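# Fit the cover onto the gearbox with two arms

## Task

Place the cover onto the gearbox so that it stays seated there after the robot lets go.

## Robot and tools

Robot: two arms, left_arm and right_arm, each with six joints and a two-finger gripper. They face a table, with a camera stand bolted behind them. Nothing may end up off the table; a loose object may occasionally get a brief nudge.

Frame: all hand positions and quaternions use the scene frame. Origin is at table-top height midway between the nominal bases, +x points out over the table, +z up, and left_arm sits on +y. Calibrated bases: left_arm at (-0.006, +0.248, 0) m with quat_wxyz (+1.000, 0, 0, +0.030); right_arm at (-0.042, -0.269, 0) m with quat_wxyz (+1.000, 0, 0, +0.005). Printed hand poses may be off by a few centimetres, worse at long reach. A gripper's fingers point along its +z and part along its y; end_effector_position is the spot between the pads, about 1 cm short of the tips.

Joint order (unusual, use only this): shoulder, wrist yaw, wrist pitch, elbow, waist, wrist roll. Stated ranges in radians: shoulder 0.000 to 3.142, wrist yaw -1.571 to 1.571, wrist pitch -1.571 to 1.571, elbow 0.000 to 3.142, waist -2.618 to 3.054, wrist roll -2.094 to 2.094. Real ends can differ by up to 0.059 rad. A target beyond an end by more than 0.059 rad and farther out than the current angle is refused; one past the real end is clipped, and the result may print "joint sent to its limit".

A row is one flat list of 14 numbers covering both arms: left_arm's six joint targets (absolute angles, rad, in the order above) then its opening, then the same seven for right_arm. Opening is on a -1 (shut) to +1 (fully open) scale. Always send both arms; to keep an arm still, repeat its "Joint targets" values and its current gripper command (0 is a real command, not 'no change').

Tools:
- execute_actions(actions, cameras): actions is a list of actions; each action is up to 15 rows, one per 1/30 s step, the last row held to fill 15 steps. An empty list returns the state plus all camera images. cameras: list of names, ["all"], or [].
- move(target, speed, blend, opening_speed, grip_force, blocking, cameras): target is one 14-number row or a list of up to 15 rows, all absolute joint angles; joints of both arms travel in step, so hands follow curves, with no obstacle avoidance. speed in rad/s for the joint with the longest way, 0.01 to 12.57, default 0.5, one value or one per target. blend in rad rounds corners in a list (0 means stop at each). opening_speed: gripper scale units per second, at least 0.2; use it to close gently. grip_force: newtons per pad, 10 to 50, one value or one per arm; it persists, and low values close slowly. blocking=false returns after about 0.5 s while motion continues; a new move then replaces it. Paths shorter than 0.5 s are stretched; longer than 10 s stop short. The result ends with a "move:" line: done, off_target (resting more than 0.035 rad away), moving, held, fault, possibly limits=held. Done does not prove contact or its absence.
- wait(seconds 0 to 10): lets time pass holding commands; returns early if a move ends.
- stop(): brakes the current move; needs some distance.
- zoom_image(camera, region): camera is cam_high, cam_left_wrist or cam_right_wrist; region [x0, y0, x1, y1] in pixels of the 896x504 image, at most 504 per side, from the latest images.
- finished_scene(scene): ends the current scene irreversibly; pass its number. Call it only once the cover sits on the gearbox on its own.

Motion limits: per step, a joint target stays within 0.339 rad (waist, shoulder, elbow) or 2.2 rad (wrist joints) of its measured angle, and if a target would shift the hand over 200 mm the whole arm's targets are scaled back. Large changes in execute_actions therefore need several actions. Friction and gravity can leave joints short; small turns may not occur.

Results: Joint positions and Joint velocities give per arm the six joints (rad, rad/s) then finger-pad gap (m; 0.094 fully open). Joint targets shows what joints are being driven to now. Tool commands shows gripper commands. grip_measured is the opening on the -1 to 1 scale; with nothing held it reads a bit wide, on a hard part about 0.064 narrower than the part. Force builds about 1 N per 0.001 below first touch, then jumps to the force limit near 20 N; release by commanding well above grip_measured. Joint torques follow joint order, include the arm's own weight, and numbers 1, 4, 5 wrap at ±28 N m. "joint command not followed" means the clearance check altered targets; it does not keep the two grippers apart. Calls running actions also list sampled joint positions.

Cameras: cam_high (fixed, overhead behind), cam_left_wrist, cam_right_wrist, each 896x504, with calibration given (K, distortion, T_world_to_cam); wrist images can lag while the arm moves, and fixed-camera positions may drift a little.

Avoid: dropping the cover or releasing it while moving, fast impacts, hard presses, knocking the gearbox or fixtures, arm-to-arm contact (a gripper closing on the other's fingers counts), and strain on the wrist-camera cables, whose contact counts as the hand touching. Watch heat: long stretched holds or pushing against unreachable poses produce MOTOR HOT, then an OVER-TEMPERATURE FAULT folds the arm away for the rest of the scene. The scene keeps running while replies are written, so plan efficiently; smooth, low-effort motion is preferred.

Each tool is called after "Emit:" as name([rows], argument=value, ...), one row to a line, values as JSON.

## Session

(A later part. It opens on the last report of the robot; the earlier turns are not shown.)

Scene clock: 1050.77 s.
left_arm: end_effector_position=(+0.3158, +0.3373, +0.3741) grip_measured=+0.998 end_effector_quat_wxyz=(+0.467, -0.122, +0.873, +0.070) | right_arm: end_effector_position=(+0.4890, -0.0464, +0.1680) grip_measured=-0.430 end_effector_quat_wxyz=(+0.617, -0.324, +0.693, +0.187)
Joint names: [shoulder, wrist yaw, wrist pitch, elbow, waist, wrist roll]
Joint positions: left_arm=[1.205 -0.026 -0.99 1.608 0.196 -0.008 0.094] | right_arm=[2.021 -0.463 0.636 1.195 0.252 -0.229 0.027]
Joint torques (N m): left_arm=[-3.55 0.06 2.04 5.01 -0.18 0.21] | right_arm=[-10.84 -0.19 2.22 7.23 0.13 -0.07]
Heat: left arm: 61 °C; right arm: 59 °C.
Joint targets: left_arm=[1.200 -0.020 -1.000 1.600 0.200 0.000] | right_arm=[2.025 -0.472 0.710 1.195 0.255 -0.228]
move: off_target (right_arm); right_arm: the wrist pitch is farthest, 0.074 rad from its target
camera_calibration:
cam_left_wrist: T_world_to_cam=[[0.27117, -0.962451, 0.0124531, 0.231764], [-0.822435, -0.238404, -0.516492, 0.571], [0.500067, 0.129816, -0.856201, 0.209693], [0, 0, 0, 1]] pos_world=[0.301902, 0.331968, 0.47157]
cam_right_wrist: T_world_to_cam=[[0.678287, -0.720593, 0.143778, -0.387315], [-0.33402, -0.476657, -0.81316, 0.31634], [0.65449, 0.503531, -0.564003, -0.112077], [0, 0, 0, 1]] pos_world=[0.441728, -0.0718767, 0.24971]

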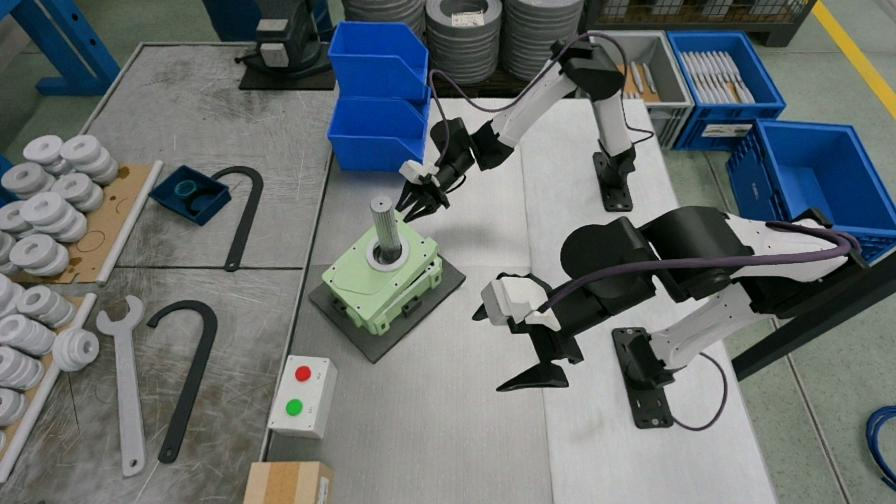

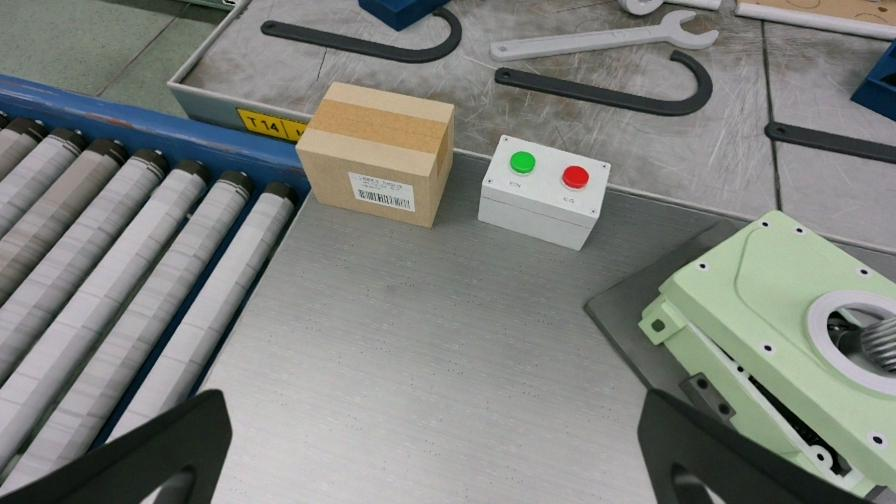

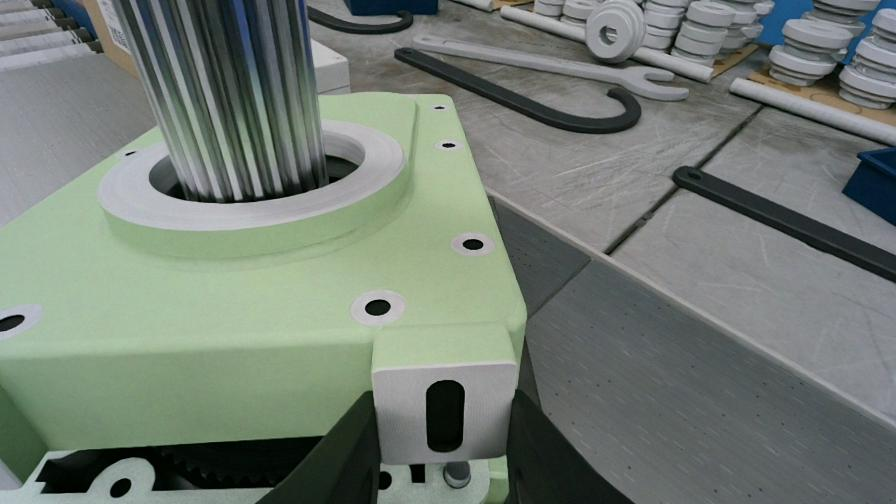

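Emit:
move(target=[1.2,-0.02,-1.0,1.6,0.2,0,1,2.045,-0.472,0.745,1.165,0.248,-0.228,-0.9], speed=0.15, cameras=["all"])

Emit:
zoom_image(camera="cam_high", region=[290, 170, 490, 370])

Emit:
zoom_image(camera="cam_left_wrist", region=[570, 180, 896, 504])

Scene clock: 1066.10 s.
left_arm: end_effector_position=(+0.3158, +0.3373, +0.3741) grip_measured=+0.998 end_effector_quat_wxyz=(+0.467, -0.122, +0.873, +0.070) | right_arm: end_effector_position=(+0.4881, -0.0483, +0.1621) grip_measured=-0.430 end_effector_quat_wxyz=(+0.624, -0.324, +0.686, +0.186)
Joint names: [shoulder, wrist yaw, wrist pitch, elbow, waist, wrist roll]
Joint positions: left_arm=[1.205 -0.026 -0.99 1.608 0.196 -0.008 0.094] | right_arm=[2.037 -0.467 0.697 1.169 0.248 -0.23 0.027]
Joint torques (N m): left_arm=[-3.59 0.05 2.04 5.05 -0.23 0.21] | right_arm=[-10.45 -0.16 2.02 6.58 -0.17 -0.06]
Heat: left arm: 58 °C; right arm: 55 °C.
Joint targets: left_arm=[1.200 -0.020 -1.000 1.600 0.200 0.000] | right_arm=[2.045 -0.472 0.745 1.165 0.248 -0.228]
move: off_target (right_arm); right_arm: the wrist pitch is farthest, 0.048 rad from its target
camera_calibration:
cam_left_wrist: T_world_to_cam=[[0.27117, -0.962451, 0.0124531, 0.231764], [-0.822435, -0.238404, -0.516492, 0.571], [0.500067, 0.129816, -0.856201, 0.209693], [0, 0, 0, 1]] pos_world=[0.301902, 0.331968, 0.47157]
cam_right_wrist: T_world_to_cam=[[0.675172, -0.721642, 0.152891, -0.387338], [-0.318433, -0.472088, -0.82203, 0.304345], [0.665389, 0.506327, -0.548535, -0.121602], [0, 0, 0, 1]] pos_world=[0.439346, -0.0742714, 0.242698]

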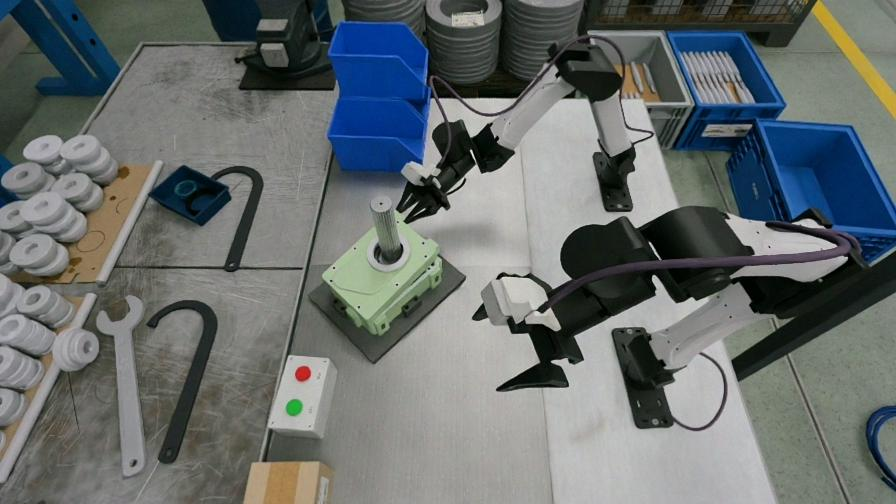

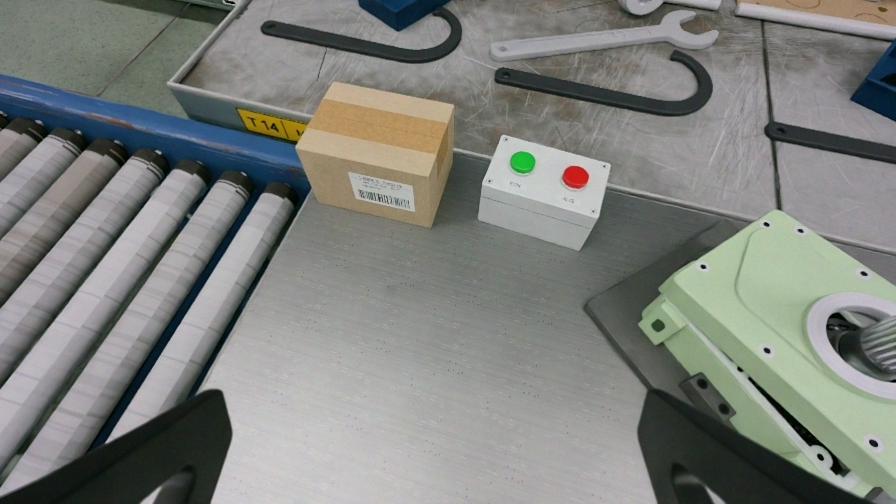

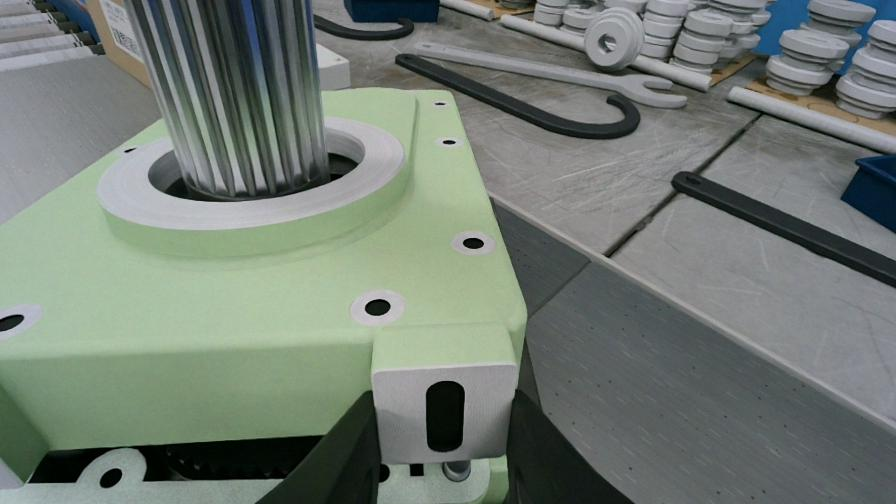

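Scaled by 2.520 from the camera's 896x504 image, which has a finer 1280x720 frame.

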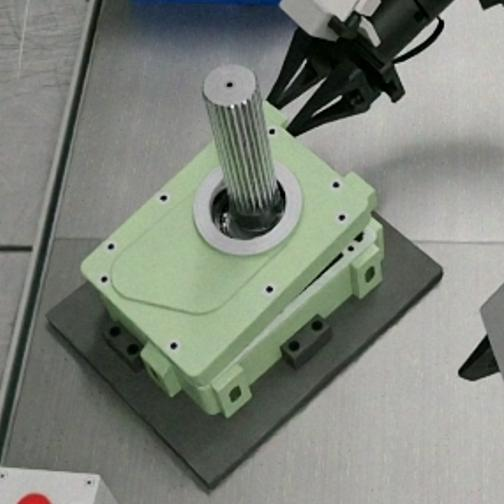

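Scaled by 1.546 from the camera's 896x504 image, which has a finer 1280x720 frame.

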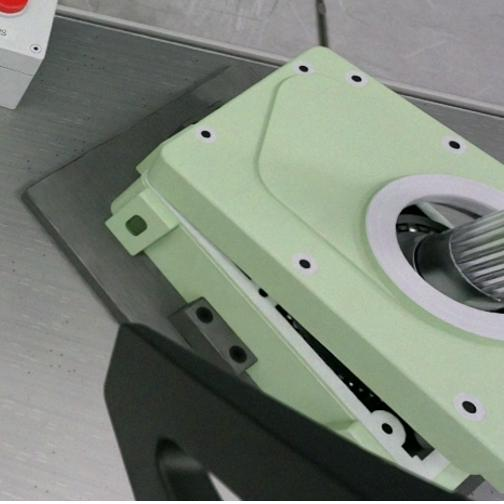

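Emit:
move(target=[1.2,-0.02,-1.0,1.6,0.2,0,1,2.044,-0.472,0.776,1.131,0.236,-0.228,-0.9], speed=0.1, cameras=["cam_high","cam_right_wrist","cam_left_wrist"])

Emit:
zoom_image(camera="cam_high", region=[310, 230, 470, 360])

Emit:
zoom_image(camera="cam_left_wrist", region=[570, 180, 896, 504])

Scene clock: 1085.43 s.
left_arm: end_effector_position=(+0.3158, +0.3373, +0.3741) grip_measured=+0.998 end_effector_quat_wxyz=(+0.467, -0.122, +0.873, +0.070) | right_arm: end_effector_position=(+0.4849, -0.0502, +0.1589) grip_measured=-0.430 end_effector_quat_wxyz=(+0.629, -0.321, +0.683, +0.186)
Joint names: [shoulder, wrist yaw, wrist pitch, elbow, waist, wrist roll]
Joint positions: left_arm=[1.205 -0.026 -0.99 1.608 0.196 -0.008 0.094] | right_arm=[2.039 -0.467 0.742 1.14 0.246 -0.223 0.027]
Joint torques (N m): left_arm=[-3.59 0.06 2.04 5.01 -0.2 0.21] | right_arm=[-10.58 -0.15 1.88 6.09 -1.16 -0.14]
Heat: left arm: 56 °C; right arm: 55 °C.
Joint targets: left_arm=[1.200 -0.020 -1.000 1.600 0.200 0.000] | right_arm=[2.044 -0.472 0.776 1.131 0.236 -0.228]
move: done
camera_calibration:
cam_left_wrist: T_world_to_cam=[[0.27117, -0.962451, 0.0124531, 0.231764], [-0.822435, -0.238404, -0.516492, 0.571], [0.500067, 0.129816, -0.856201, 0.209693], [0, 0, 0, 1]] pos_world=[0.301902, 0.331968, 0.47157]
cam_right_wrist: T_world_to_cam=[[0.671668, -0.724753, 0.15361, -0.384681], [-0.31176, -0.464594, -0.828829, 0.298044], [0.672063, 0.508808, -0.538002, -0.124935], [0, 0, 0, 1]] pos_world=[0.43526, -0.0767609, 0.238903]

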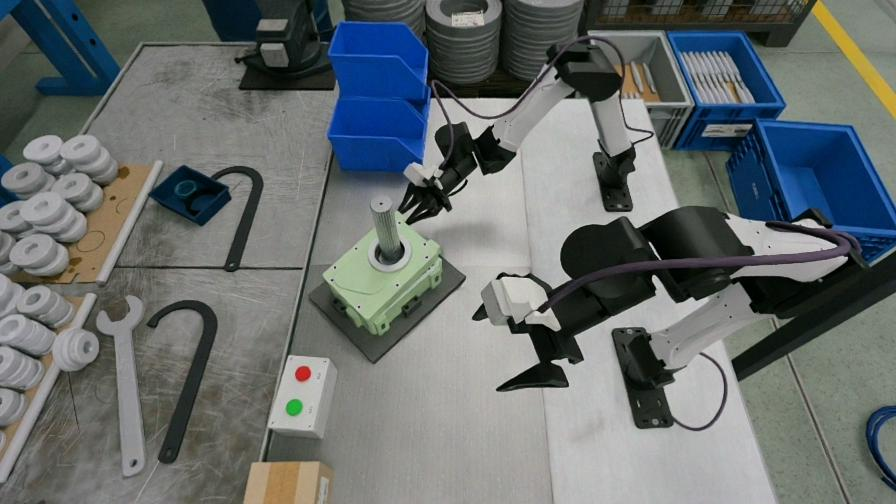

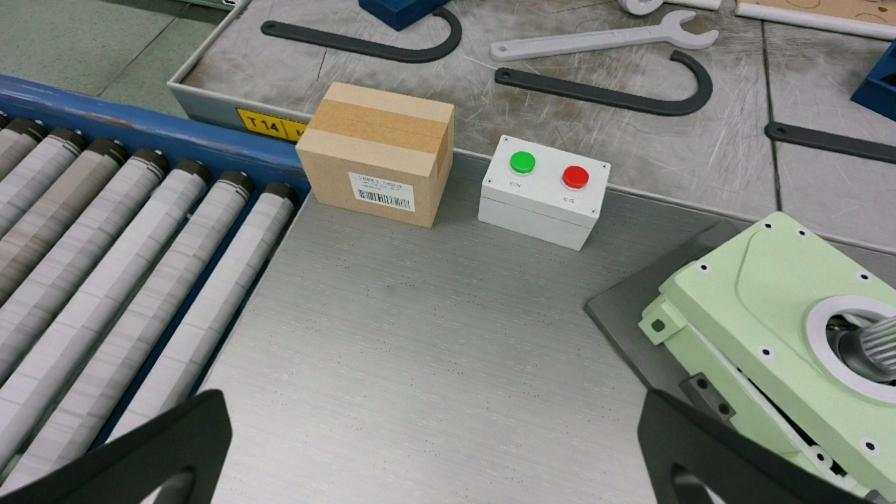

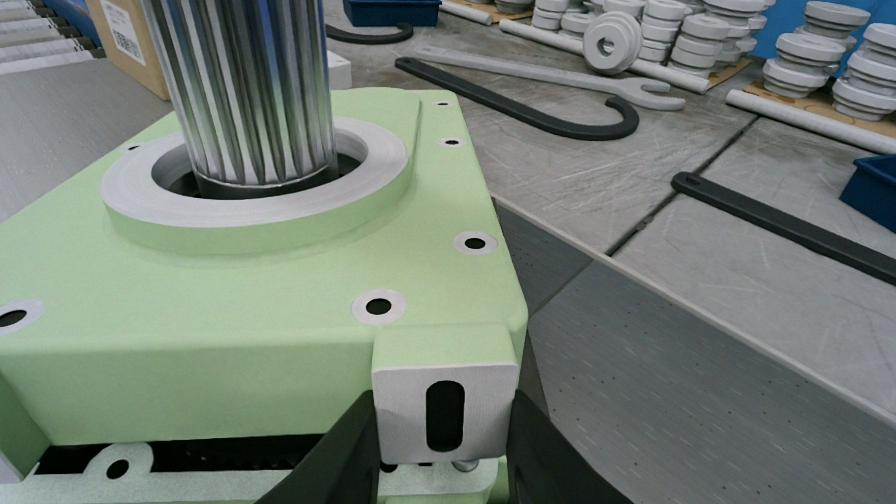

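Scaled by 3.150 from the camera's 896x504 image, which has a finer 1280x720 frame.

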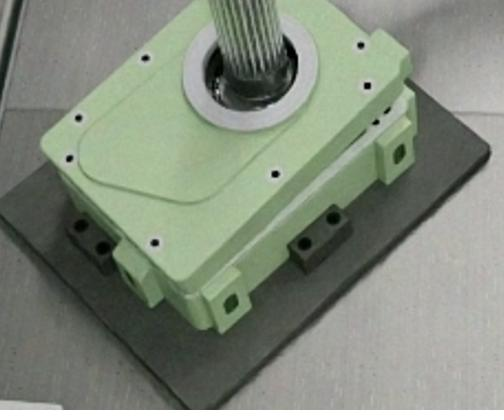

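Scaled by 1.546 from the camera's 896x504 image, which has a finer 1280x720 frame.

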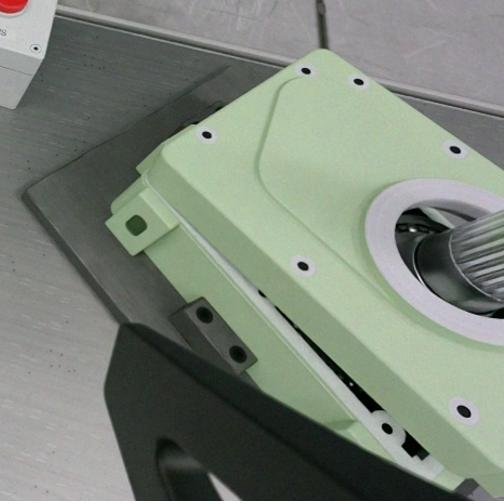

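Emit:
zoom_image(camera="cam_high", region=[360, 225, 420, 280])

Emit:
zoom_image(camera="cam_right_wrist", region=[80, 80, 430, 270])

Emit:
zoom_image(camera="cam_right_wrist", region=[0, 330, 560, 504])

Scaled by 8.400 from the camera's 896x504 image, which has a finer 1280x720 frame.

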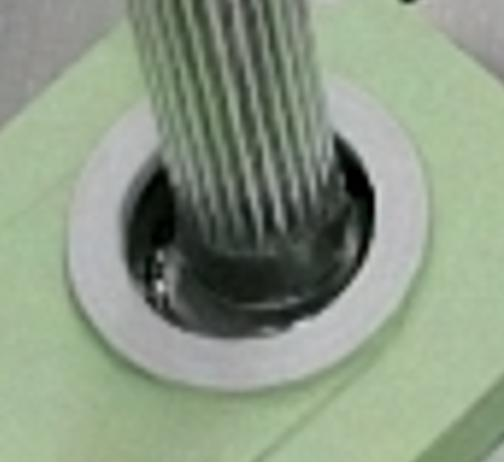

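Scaled by 1.440 from the camera's 896x504 image, which has a finer 1280x720 frame.

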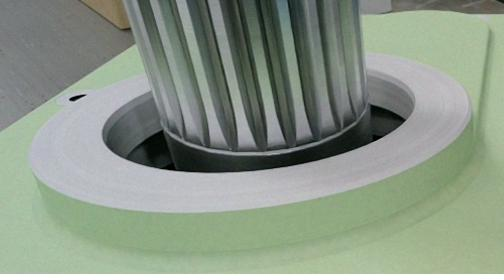

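Region (0, 330, 560, 504) is 560x174 pixels. A region can be at most 504 by 504 pixels.

Emit:
move([
  [1.2,-0.02,-1.0,1.6,0.2,0,1,2.072,-0.472,0.822,1.116,0.236,-0.228,-0.9],
  [1.2,-0.02,-1.0,1.6,0.2,0,1,2.098,-0.472,0.855,1.106,0.236,-0.228,-0.9],
], speed=0.08, blend=[0.01,0], cameras=["cam_high","cam_right_wrist","cam_left_wrist"])

Emit:
zoom_image(camera="cam_high", region=[310, 230, 470, 360])

Emit:
zoom_image(camera="cam_left_wrist", region=[570, 180, 896, 504])

Scene clock: 1113.33 s.
left_arm: end_effector_position=(+0.3158, +0.3373, +0.3741) grip_measured=+0.998 end_effector_quat_wxyz=(+0.467, -0.122, +0.873, +0.070) | right_arm: end_effector_position=(+0.4853, -0.0502, +0.1503) grip_measured=-0.430 end_effector_quat_wxyz=(+0.641, -0.321, +0.670, +0.192)
Joint names: [shoulder, wrist yaw, wrist pitch, elbow, waist, wrist roll]
Joint positions: left_arm=[1.205 -0.026 -0.99 1.608 0.196 -0.008 0.094] | right_arm=[2.082 -0.485 0.842 1.121 0.241 -0.211 0.027]
Joint torques (N m): left_arm=[-3.63 0.04 2.04 5.03 -0.27 0.2] | right_arm=[-9.77 0.02 1.67 5.26 -0.66 -0.29]
Heat: left arm: 54 °C; right arm: 53 °C.
Joint targets: left_arm=[1.200 -0.020 -1.000 1.600 0.200 0.000] | right_arm=[2.098 -0.472 0.855 1.106 0.236 -0.228]
move: done
camera_calibration:
cam_left_wrist: T_world_to_cam=[[0.27117, -0.962451, 0.0124531, 0.231764], [-0.822435, -0.238404, -0.516492, 0.571], [0.500067, 0.129816, -0.856201, 0.209693], [0, 0, 0, 1]] pos_world=[0.301902, 0.331968, 0.47157]
cam_right_wrist: T_world_to_cam=[[0.675438, -0.72057, 0.156725, -0.385639], [-0.283457, -0.449904, -0.846899, 0.280705], [0.680761, 0.527603, -0.508133, -0.13767], [0, 0, 0, 1]] pos_world=[0.433763, -0.0789545, 0.228213]

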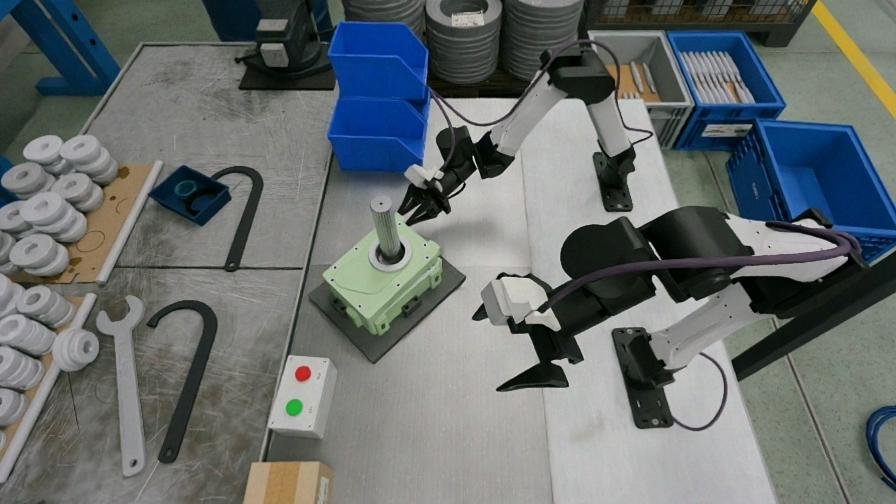

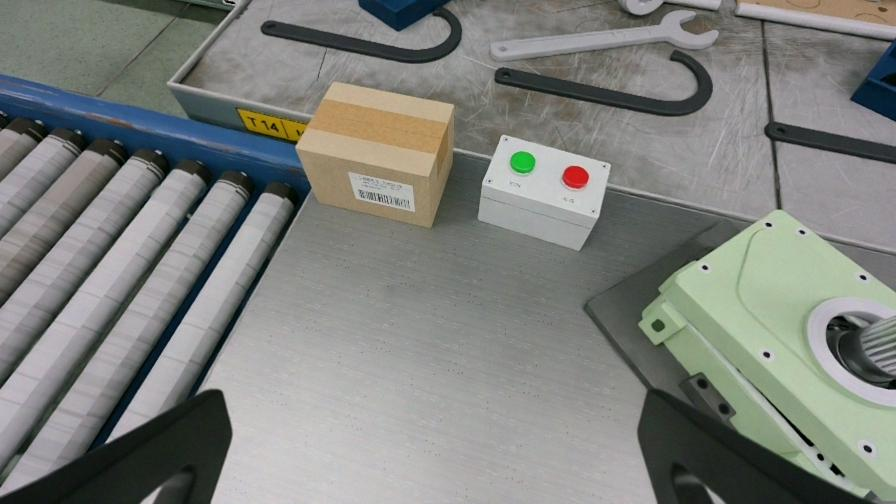

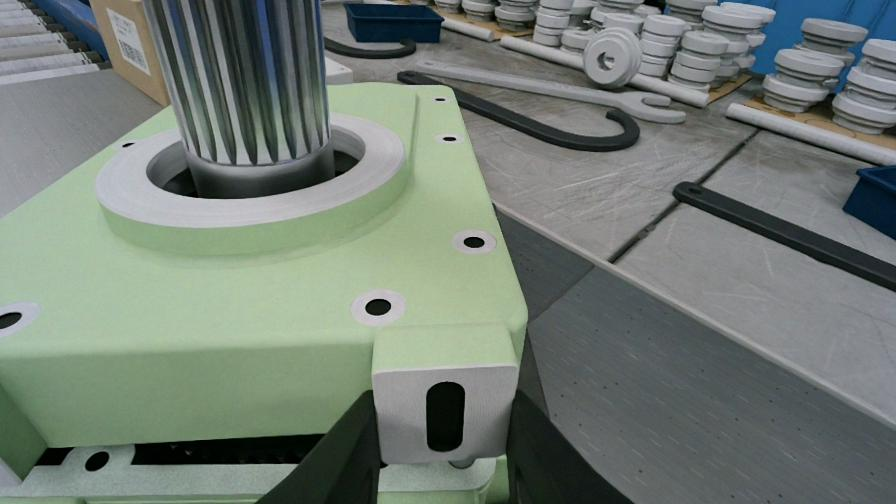

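Scaled by 3.150 from the camera's 896x504 image, which has a finer 1280x720 frame.

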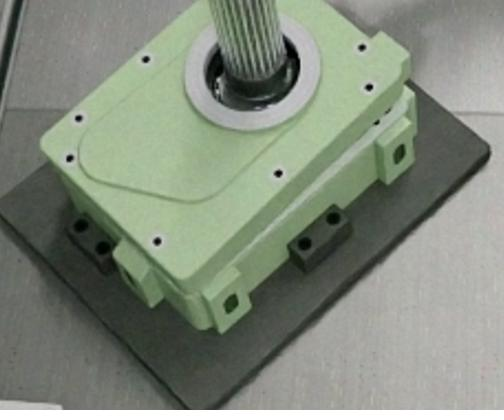

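Scaled by 1.546 from the camera's 896x504 image, which has a finer 1280x720 frame.

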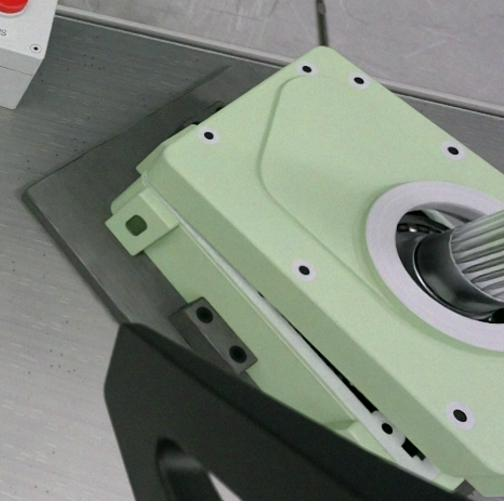

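Emit:
move([
  [1.2,-0.02,-1.0,1.6,0.2,0,1,2.13,-0.472,0.895,1.1,0.236,-0.22,-0.9],
  [1.2,-0.02,-1.0,1.6,0.2,0,1,2.15,-0.472,0.91,1.095,0.236,-0.22,-0.9],
], speed=0.08, blend=[0.01,0], cameras=["cam_high","cam_right_wrist","cam_left_wrist"])

Emit:
zoom_image(camera="cam_high", region=[310, 230, 470, 360])

Emit:
zoom_image(camera="cam_left_wrist", region=[570, 180, 896, 504])

Scene clock: 1127.10 s.
left_arm: end_effector_position=(+0.3158, +0.3373, +0.3741) grip_measured=+0.998 end_effector_quat_wxyz=(+0.467, -0.122, +0.873, +0.070) | right_arm: end_effector_position=(+0.4856, -0.0507, +0.1411) grip_measured=-0.430 end_effector_quat_wxyz=(+0.649, -0.319, +0.661, +0.198)
Joint names: [shoulder, wrist yaw, wrist pitch, elbow, waist, wrist roll]
Joint positions: left_arm=[1.205 -0.026 -0.99 1.608 0.196 -0.008 0.094] | right_arm=[2.125 -0.499 0.926 1.109 0.236 -0.197 0.027]
Joint torques (N m): left_arm=[-3.59 0.06 2.04 5.08 -0.21 0.2] | right_arm=[-9.07 0.16 1.41 5.12 -0.17 -0.35]
Heat: left arm: 53 °C; right arm: 50 °C.
Joint targets: left_arm=[1.200 -0.020 -1.000 1.600 0.200 0.000] | right_arm=[2.150 -0.472 0.910 1.095 0.236 -0.220]
move: done
camera_calibration:
cam_left_wrist: T_world_to_cam=[[0.27117, -0.962451, 0.0124531, 0.231764], [-0.822435, -0.238404, -0.516492, 0.571], [0.500067, 0.129816, -0.856201, 0.209693], [0, 0, 0, 1]] pos_world=[0.301902, 0.331968, 0.47157]
cam_right_wrist: T_world_to_cam=[[0.678126, -0.718122, 0.156352, -0.385965], [-0.263671, -0.436295, -0.860305, 0.265782], [0.686019, 0.54217, -0.485211, -0.147303], [0, 0, 0, 1]] pos_world=[0.432865, -0.0813472, 0.217527]

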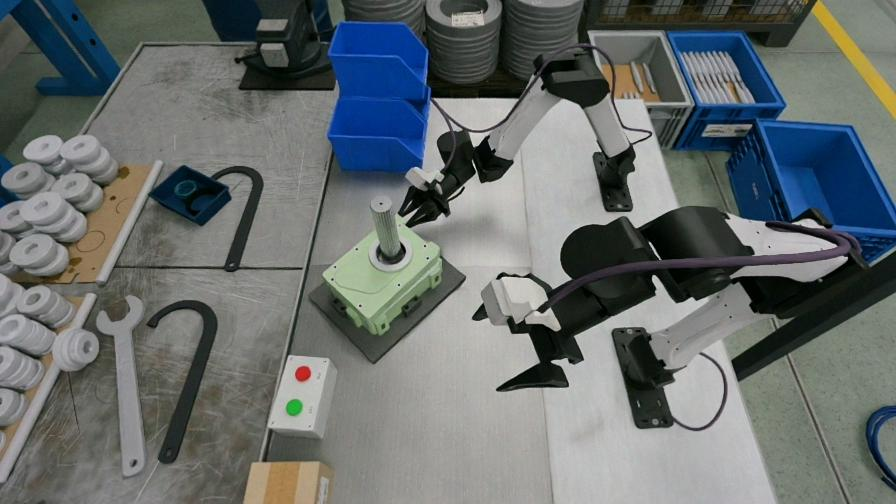

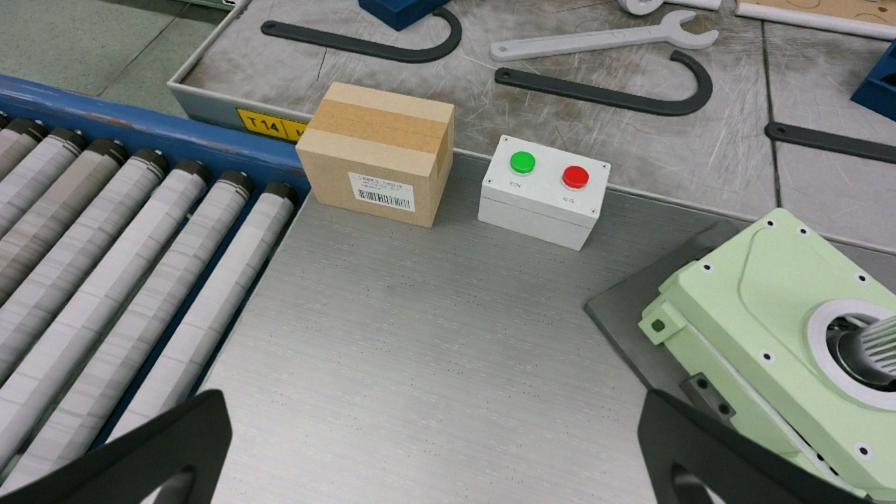

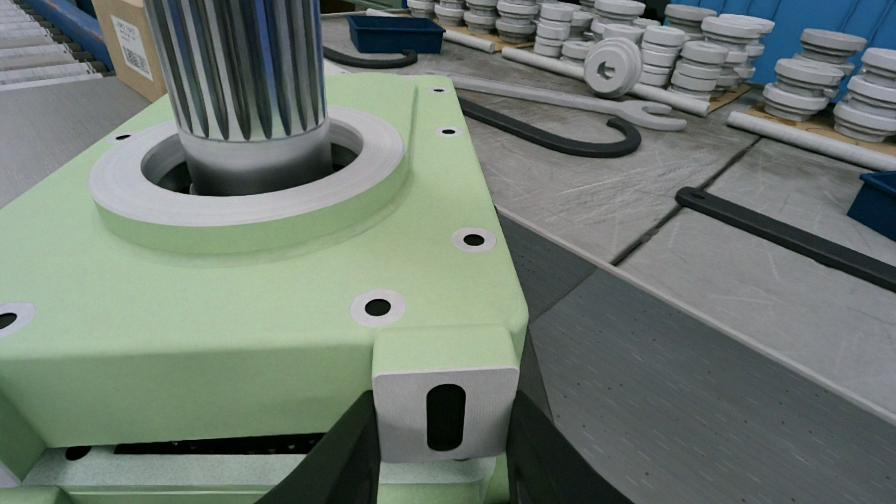

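Scaled by 3.150 from the camera's 896x504 image, which has a finer 1280x720 frame.

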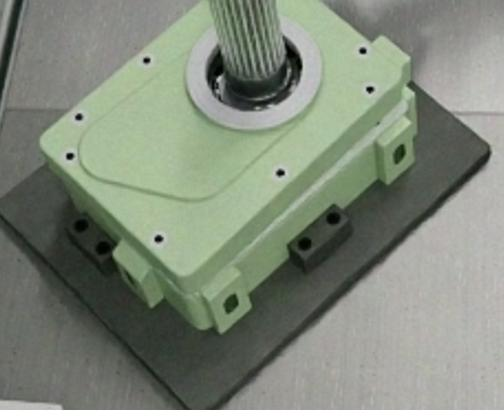

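Scaled by 1.546 from the camera's 896x504 image, which has a finer 1280x720 frame.

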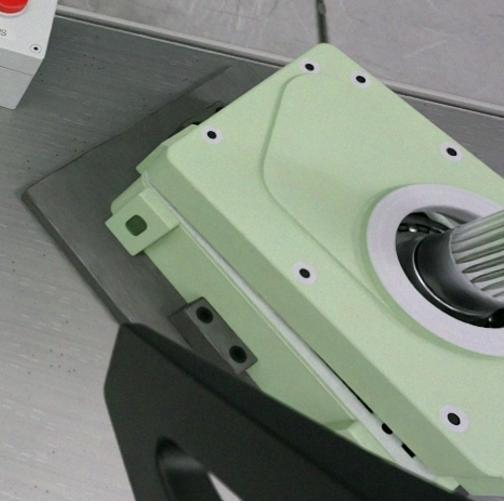

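Emit:
move([
  [1.2,-0.02,-1.0,1.6,0.2,0,1,2.17,-0.48,0.955,1.095,0.236,-0.21,-0.9],
  [1.2,-0.02,-1.0,1.6,0.2,0,1,2.195,-0.48,0.985,1.085,0.236,-0.21,-0.9],
], speed=0.08, blend=[0.01,0], cameras=["cam_high","cam_right_wrist","cam_left_wrist"])

Emit:
zoom_image(camera="cam_high", region=[310, 230, 470, 360])

Emit:
zoom_image(camera="cam_left_wrist", region=[570, 180, 896, 504])

Scene clock: 1139.63 s.
left_arm: end_effector_position=(+0.3158, +0.3373, +0.3741) grip_measured=+0.998 end_effector_quat_wxyz=(+0.467, -0.122, +0.873, +0.070) | right_arm: end_effector_position=(+0.4851, -0.0487, +0.1371) grip_measured=-0.430 end_effector_quat_wxyz=(+0.660, -0.316, +0.649, +0.208)
Joint names: [shoulder, wrist yaw, wrist pitch, elbow, waist, wrist roll]
Joint positions: left_arm=[1.205 -0.026 -0.99 1.608 0.196 -0.008 0.094] | right_arm=[2.164 -0.513 1.014 1.103 0.236 -0.172 0.027]
Joint torques (N m): left_arm=[-3.59 0.04 2.04 5.07 -0.21 0.2] | right_arm=[-8.64 0.22 1.29 4.53 -0.17 -0.53]
Heat: left arm: 52 °C; right arm: 48 °C.
Joint targets: left_arm=[1.200 -0.020 -1.000 1.600 0.200 0.000] | right_arm=[2.195 -0.480 0.985 1.085 0.236 -0.210]
move: off_target (right_arm); right_arm: the wrist roll is farthest, 0.038 rad from its target
camera_calibration:
cam_left_wrist: T_world_to_cam=[[0.27117, -0.962451, 0.0124531, 0.231764], [-0.822435, -0.238404, -0.516492, 0.571], [0.500067, 0.129816, -0.856201, 0.209693], [0, 0, 0, 1]] pos_world=[0.301902, 0.331968, 0.47157]
cam_right_wrist: T_world_to_cam=[[0.683289, -0.714323, 0.151195, -0.385083], [-0.238183, -0.413812, -0.878651, 0.254281], [0.690207, 0.56436, -0.452893, -0.15542], [0, 0, 0, 1]] pos_world=[0.430961, -0.0821359, 0.211258]

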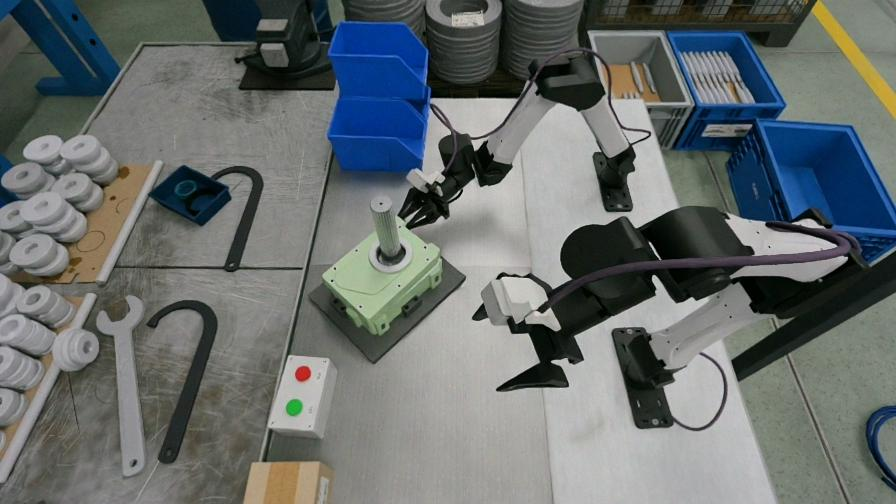

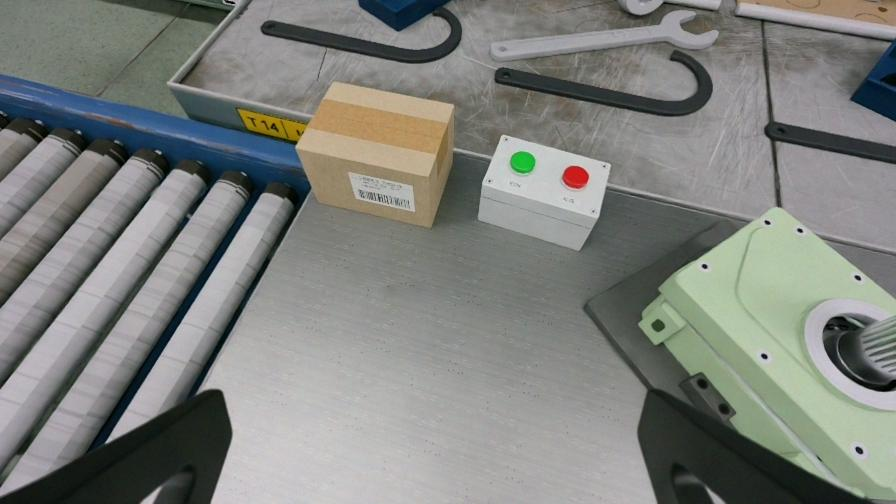

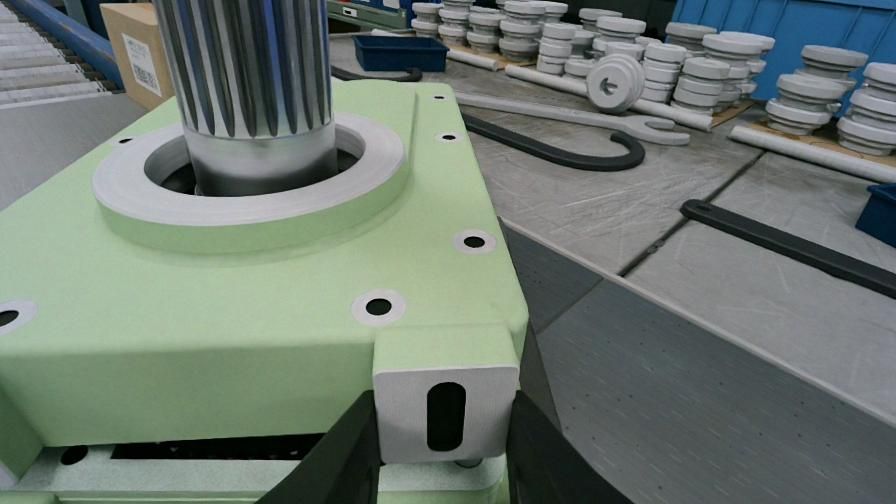

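Scaled by 3.150 from the camera's 896x504 image, which has a finer 1280x720 frame.

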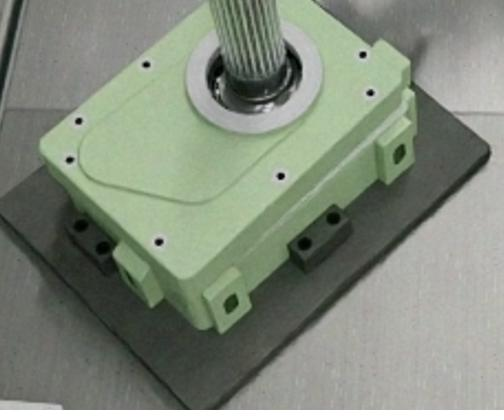

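Scaled by 1.546 from the camera's 896x504 image, which has a finer 1280x720 frame.

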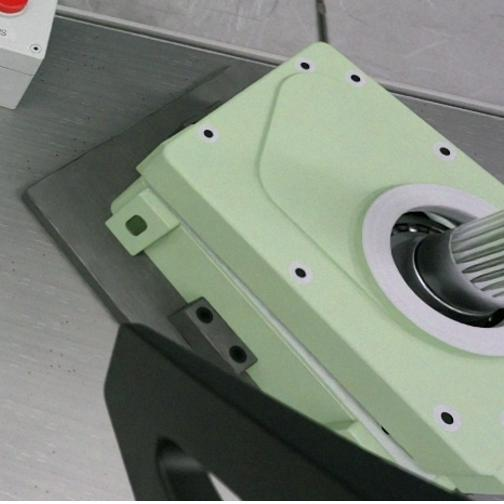

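Emit:
zoom_image(camera="cam_right_wrist", region=[0, 360, 300, 504])

Emit:
zoom_image(camera="cam_right_wrist", region=[340, 400, 560, 504])

Emit:
zoom_image(camera="cam_left_wrist", region=[620, 260, 760, 400])

Emit:
zoom_image(camera="cam_high", region=[365, 225, 455, 345])

Scaled by 1.680 from the camera's 896x504 image, which has a finer 1280x720 frame.

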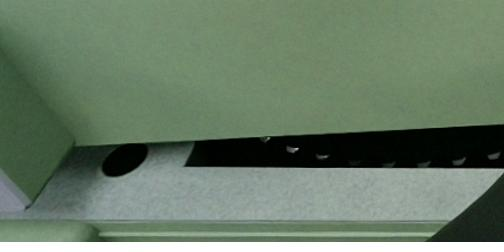

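Scaled by 2.291 from the camera's 896x504 image, which has a finer 1280x720 frame.

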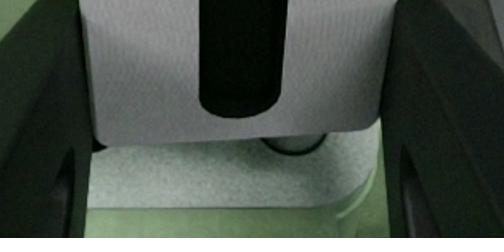

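Scaled by 3.600 from the camera's 896x504 image, which has a finer 1280x720 frame.

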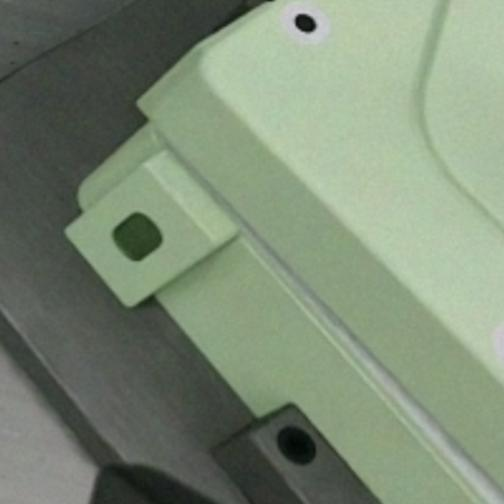

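Scaled by 4.200 from the camera's 896x504 image, which has a finer 1280x720 frame.

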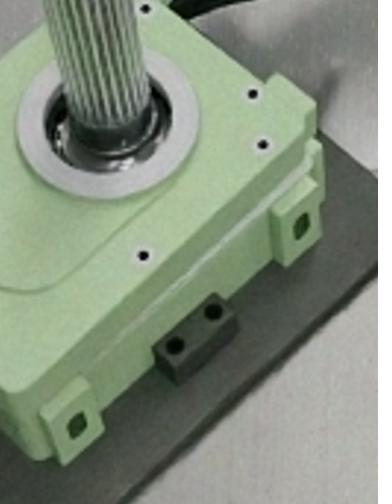

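Emit:
move([
  [1.2,-0.02,-1.0,1.6,0.2,0,1,2.215,-0.5,1.03,1.085,0.236,-0.17,-0.9],
  [1.2,-0.02,-1.0,1.6,0.2,0,1,2.235,-0.5,1.05,1.08,0.236,-0.17,-0.9],
], speed=0.08, blend=[0.01,0], cameras=["cam_high","cam_right_wrist","cam_left_wrist"])

Emit:
zoom_image(camera="cam_right_wrist", region=[0, 360, 300, 504])

Emit:
zoom_image(camera="cam_right_wrist", region=[340, 400, 560, 504])

Emit:
zoom_image(camera="cam_high", region=[365, 225, 455, 345])

Scene clock: 1162.47 s.
left_arm: end_effector_position=(+0.3158, +0.3373, +0.3741) grip_measured=+0.998 end_effector_quat_wxyz=(+0.467, -0.122, +0.873, +0.070) | right_arm: end_effector_position=(+0.4849, -0.0469, +0.1332) grip_measured=-0.430 end_effector_quat_wxyz=(+0.665, -0.304, +0.643, +0.227)
Joint names: [shoulder, wrist yaw, wrist pitch, elbow, waist, wrist roll]
Joint positions: left_arm=[1.205 -0.026 -0.99 1.608 0.196 -0.008 0.094] | right_arm=[2.2 -0.524 1.083 1.103 0.236 -0.12 0.027]
Joint torques (N m): left_arm=[-3.62 0.05 2.04 5.05 -0.21 0.21] | right_arm=[-8.42 0.16 1.22 3.9 -0.18 -0.69]
Heat: left arm: 50 °C; right arm: 46 °C.
Joint targets: left_arm=[1.200 -0.020 -1.000 1.600 0.200 0.000] | right_arm=[2.235 -0.500 1.050 1.080 0.236 -0.170]
move: off_target (right_arm); right_arm: the wrist roll is farthest, 0.050 rad from its target
camera_calibration:
cam_left_wrist: T_world_to_cam=[[0.27117, -0.962451, 0.0124531, 0.231764], [-0.822435, -0.238404, -0.516492, 0.571], [0.500067, 0.129816, -0.856201, 0.209693], [0, 0, 0, 1]] pos_world=[0.301902, 0.331968, 0.47157]
cam_right_wrist: T_world_to_cam=[[0.691229, -0.713322, 0.115645, -0.382181], [-0.23728, -0.375203, -0.896059, 0.255285], [0.682569, 0.591942, -0.428608, -0.156305], [0, 0, 0, 1]] pos_world=[0.431437, -0.0843112, 0.205954]

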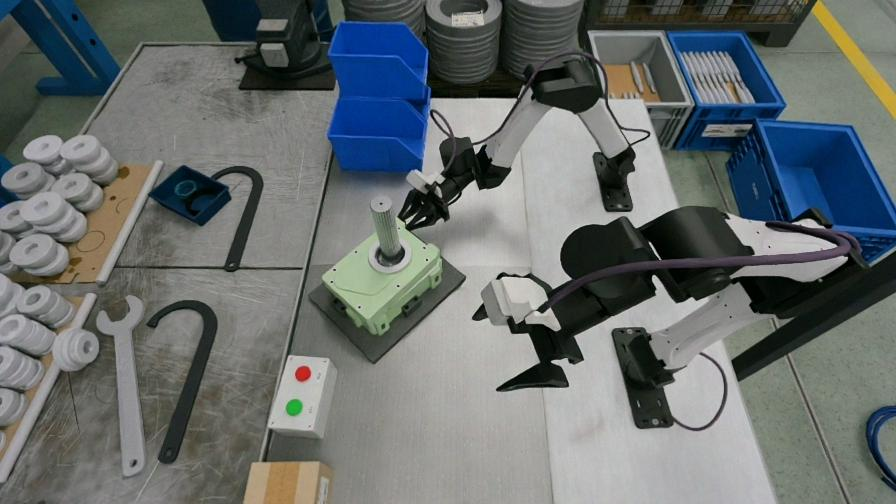

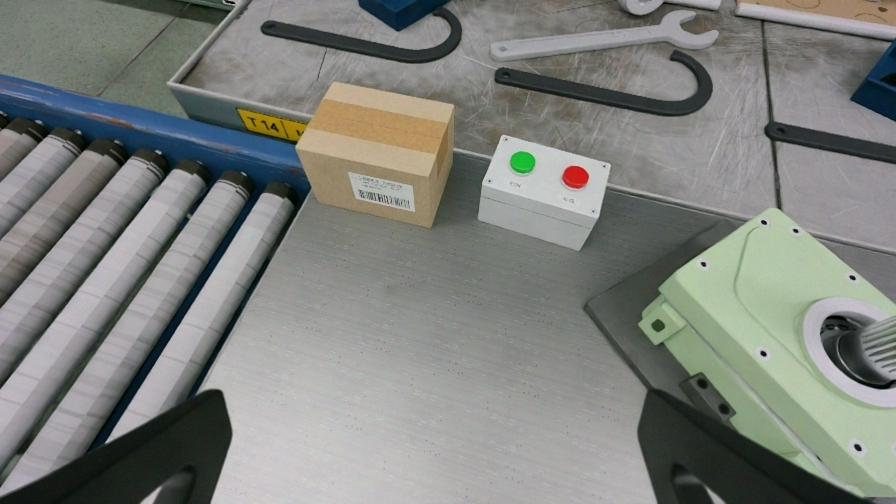

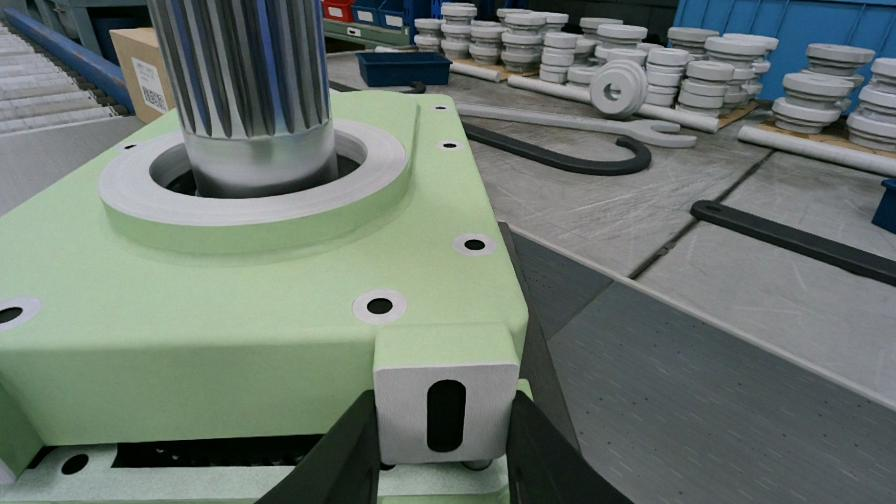

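Scaled by 1.680 from the camera's 896x504 image, which has a finer 1280x720 frame.

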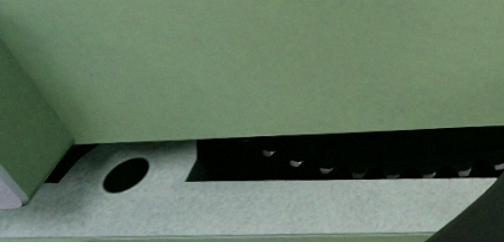

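Scaled by 2.291 from the camera's 896x504 image, which has a finer 1280x720 frame.

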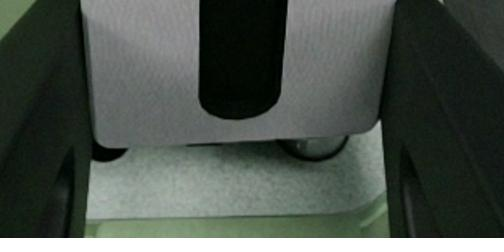

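Scaled by 4.200 from the camera's 896x504 image, which has a finer 1280x720 frame.

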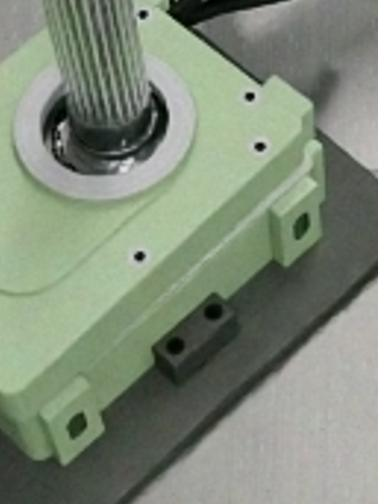

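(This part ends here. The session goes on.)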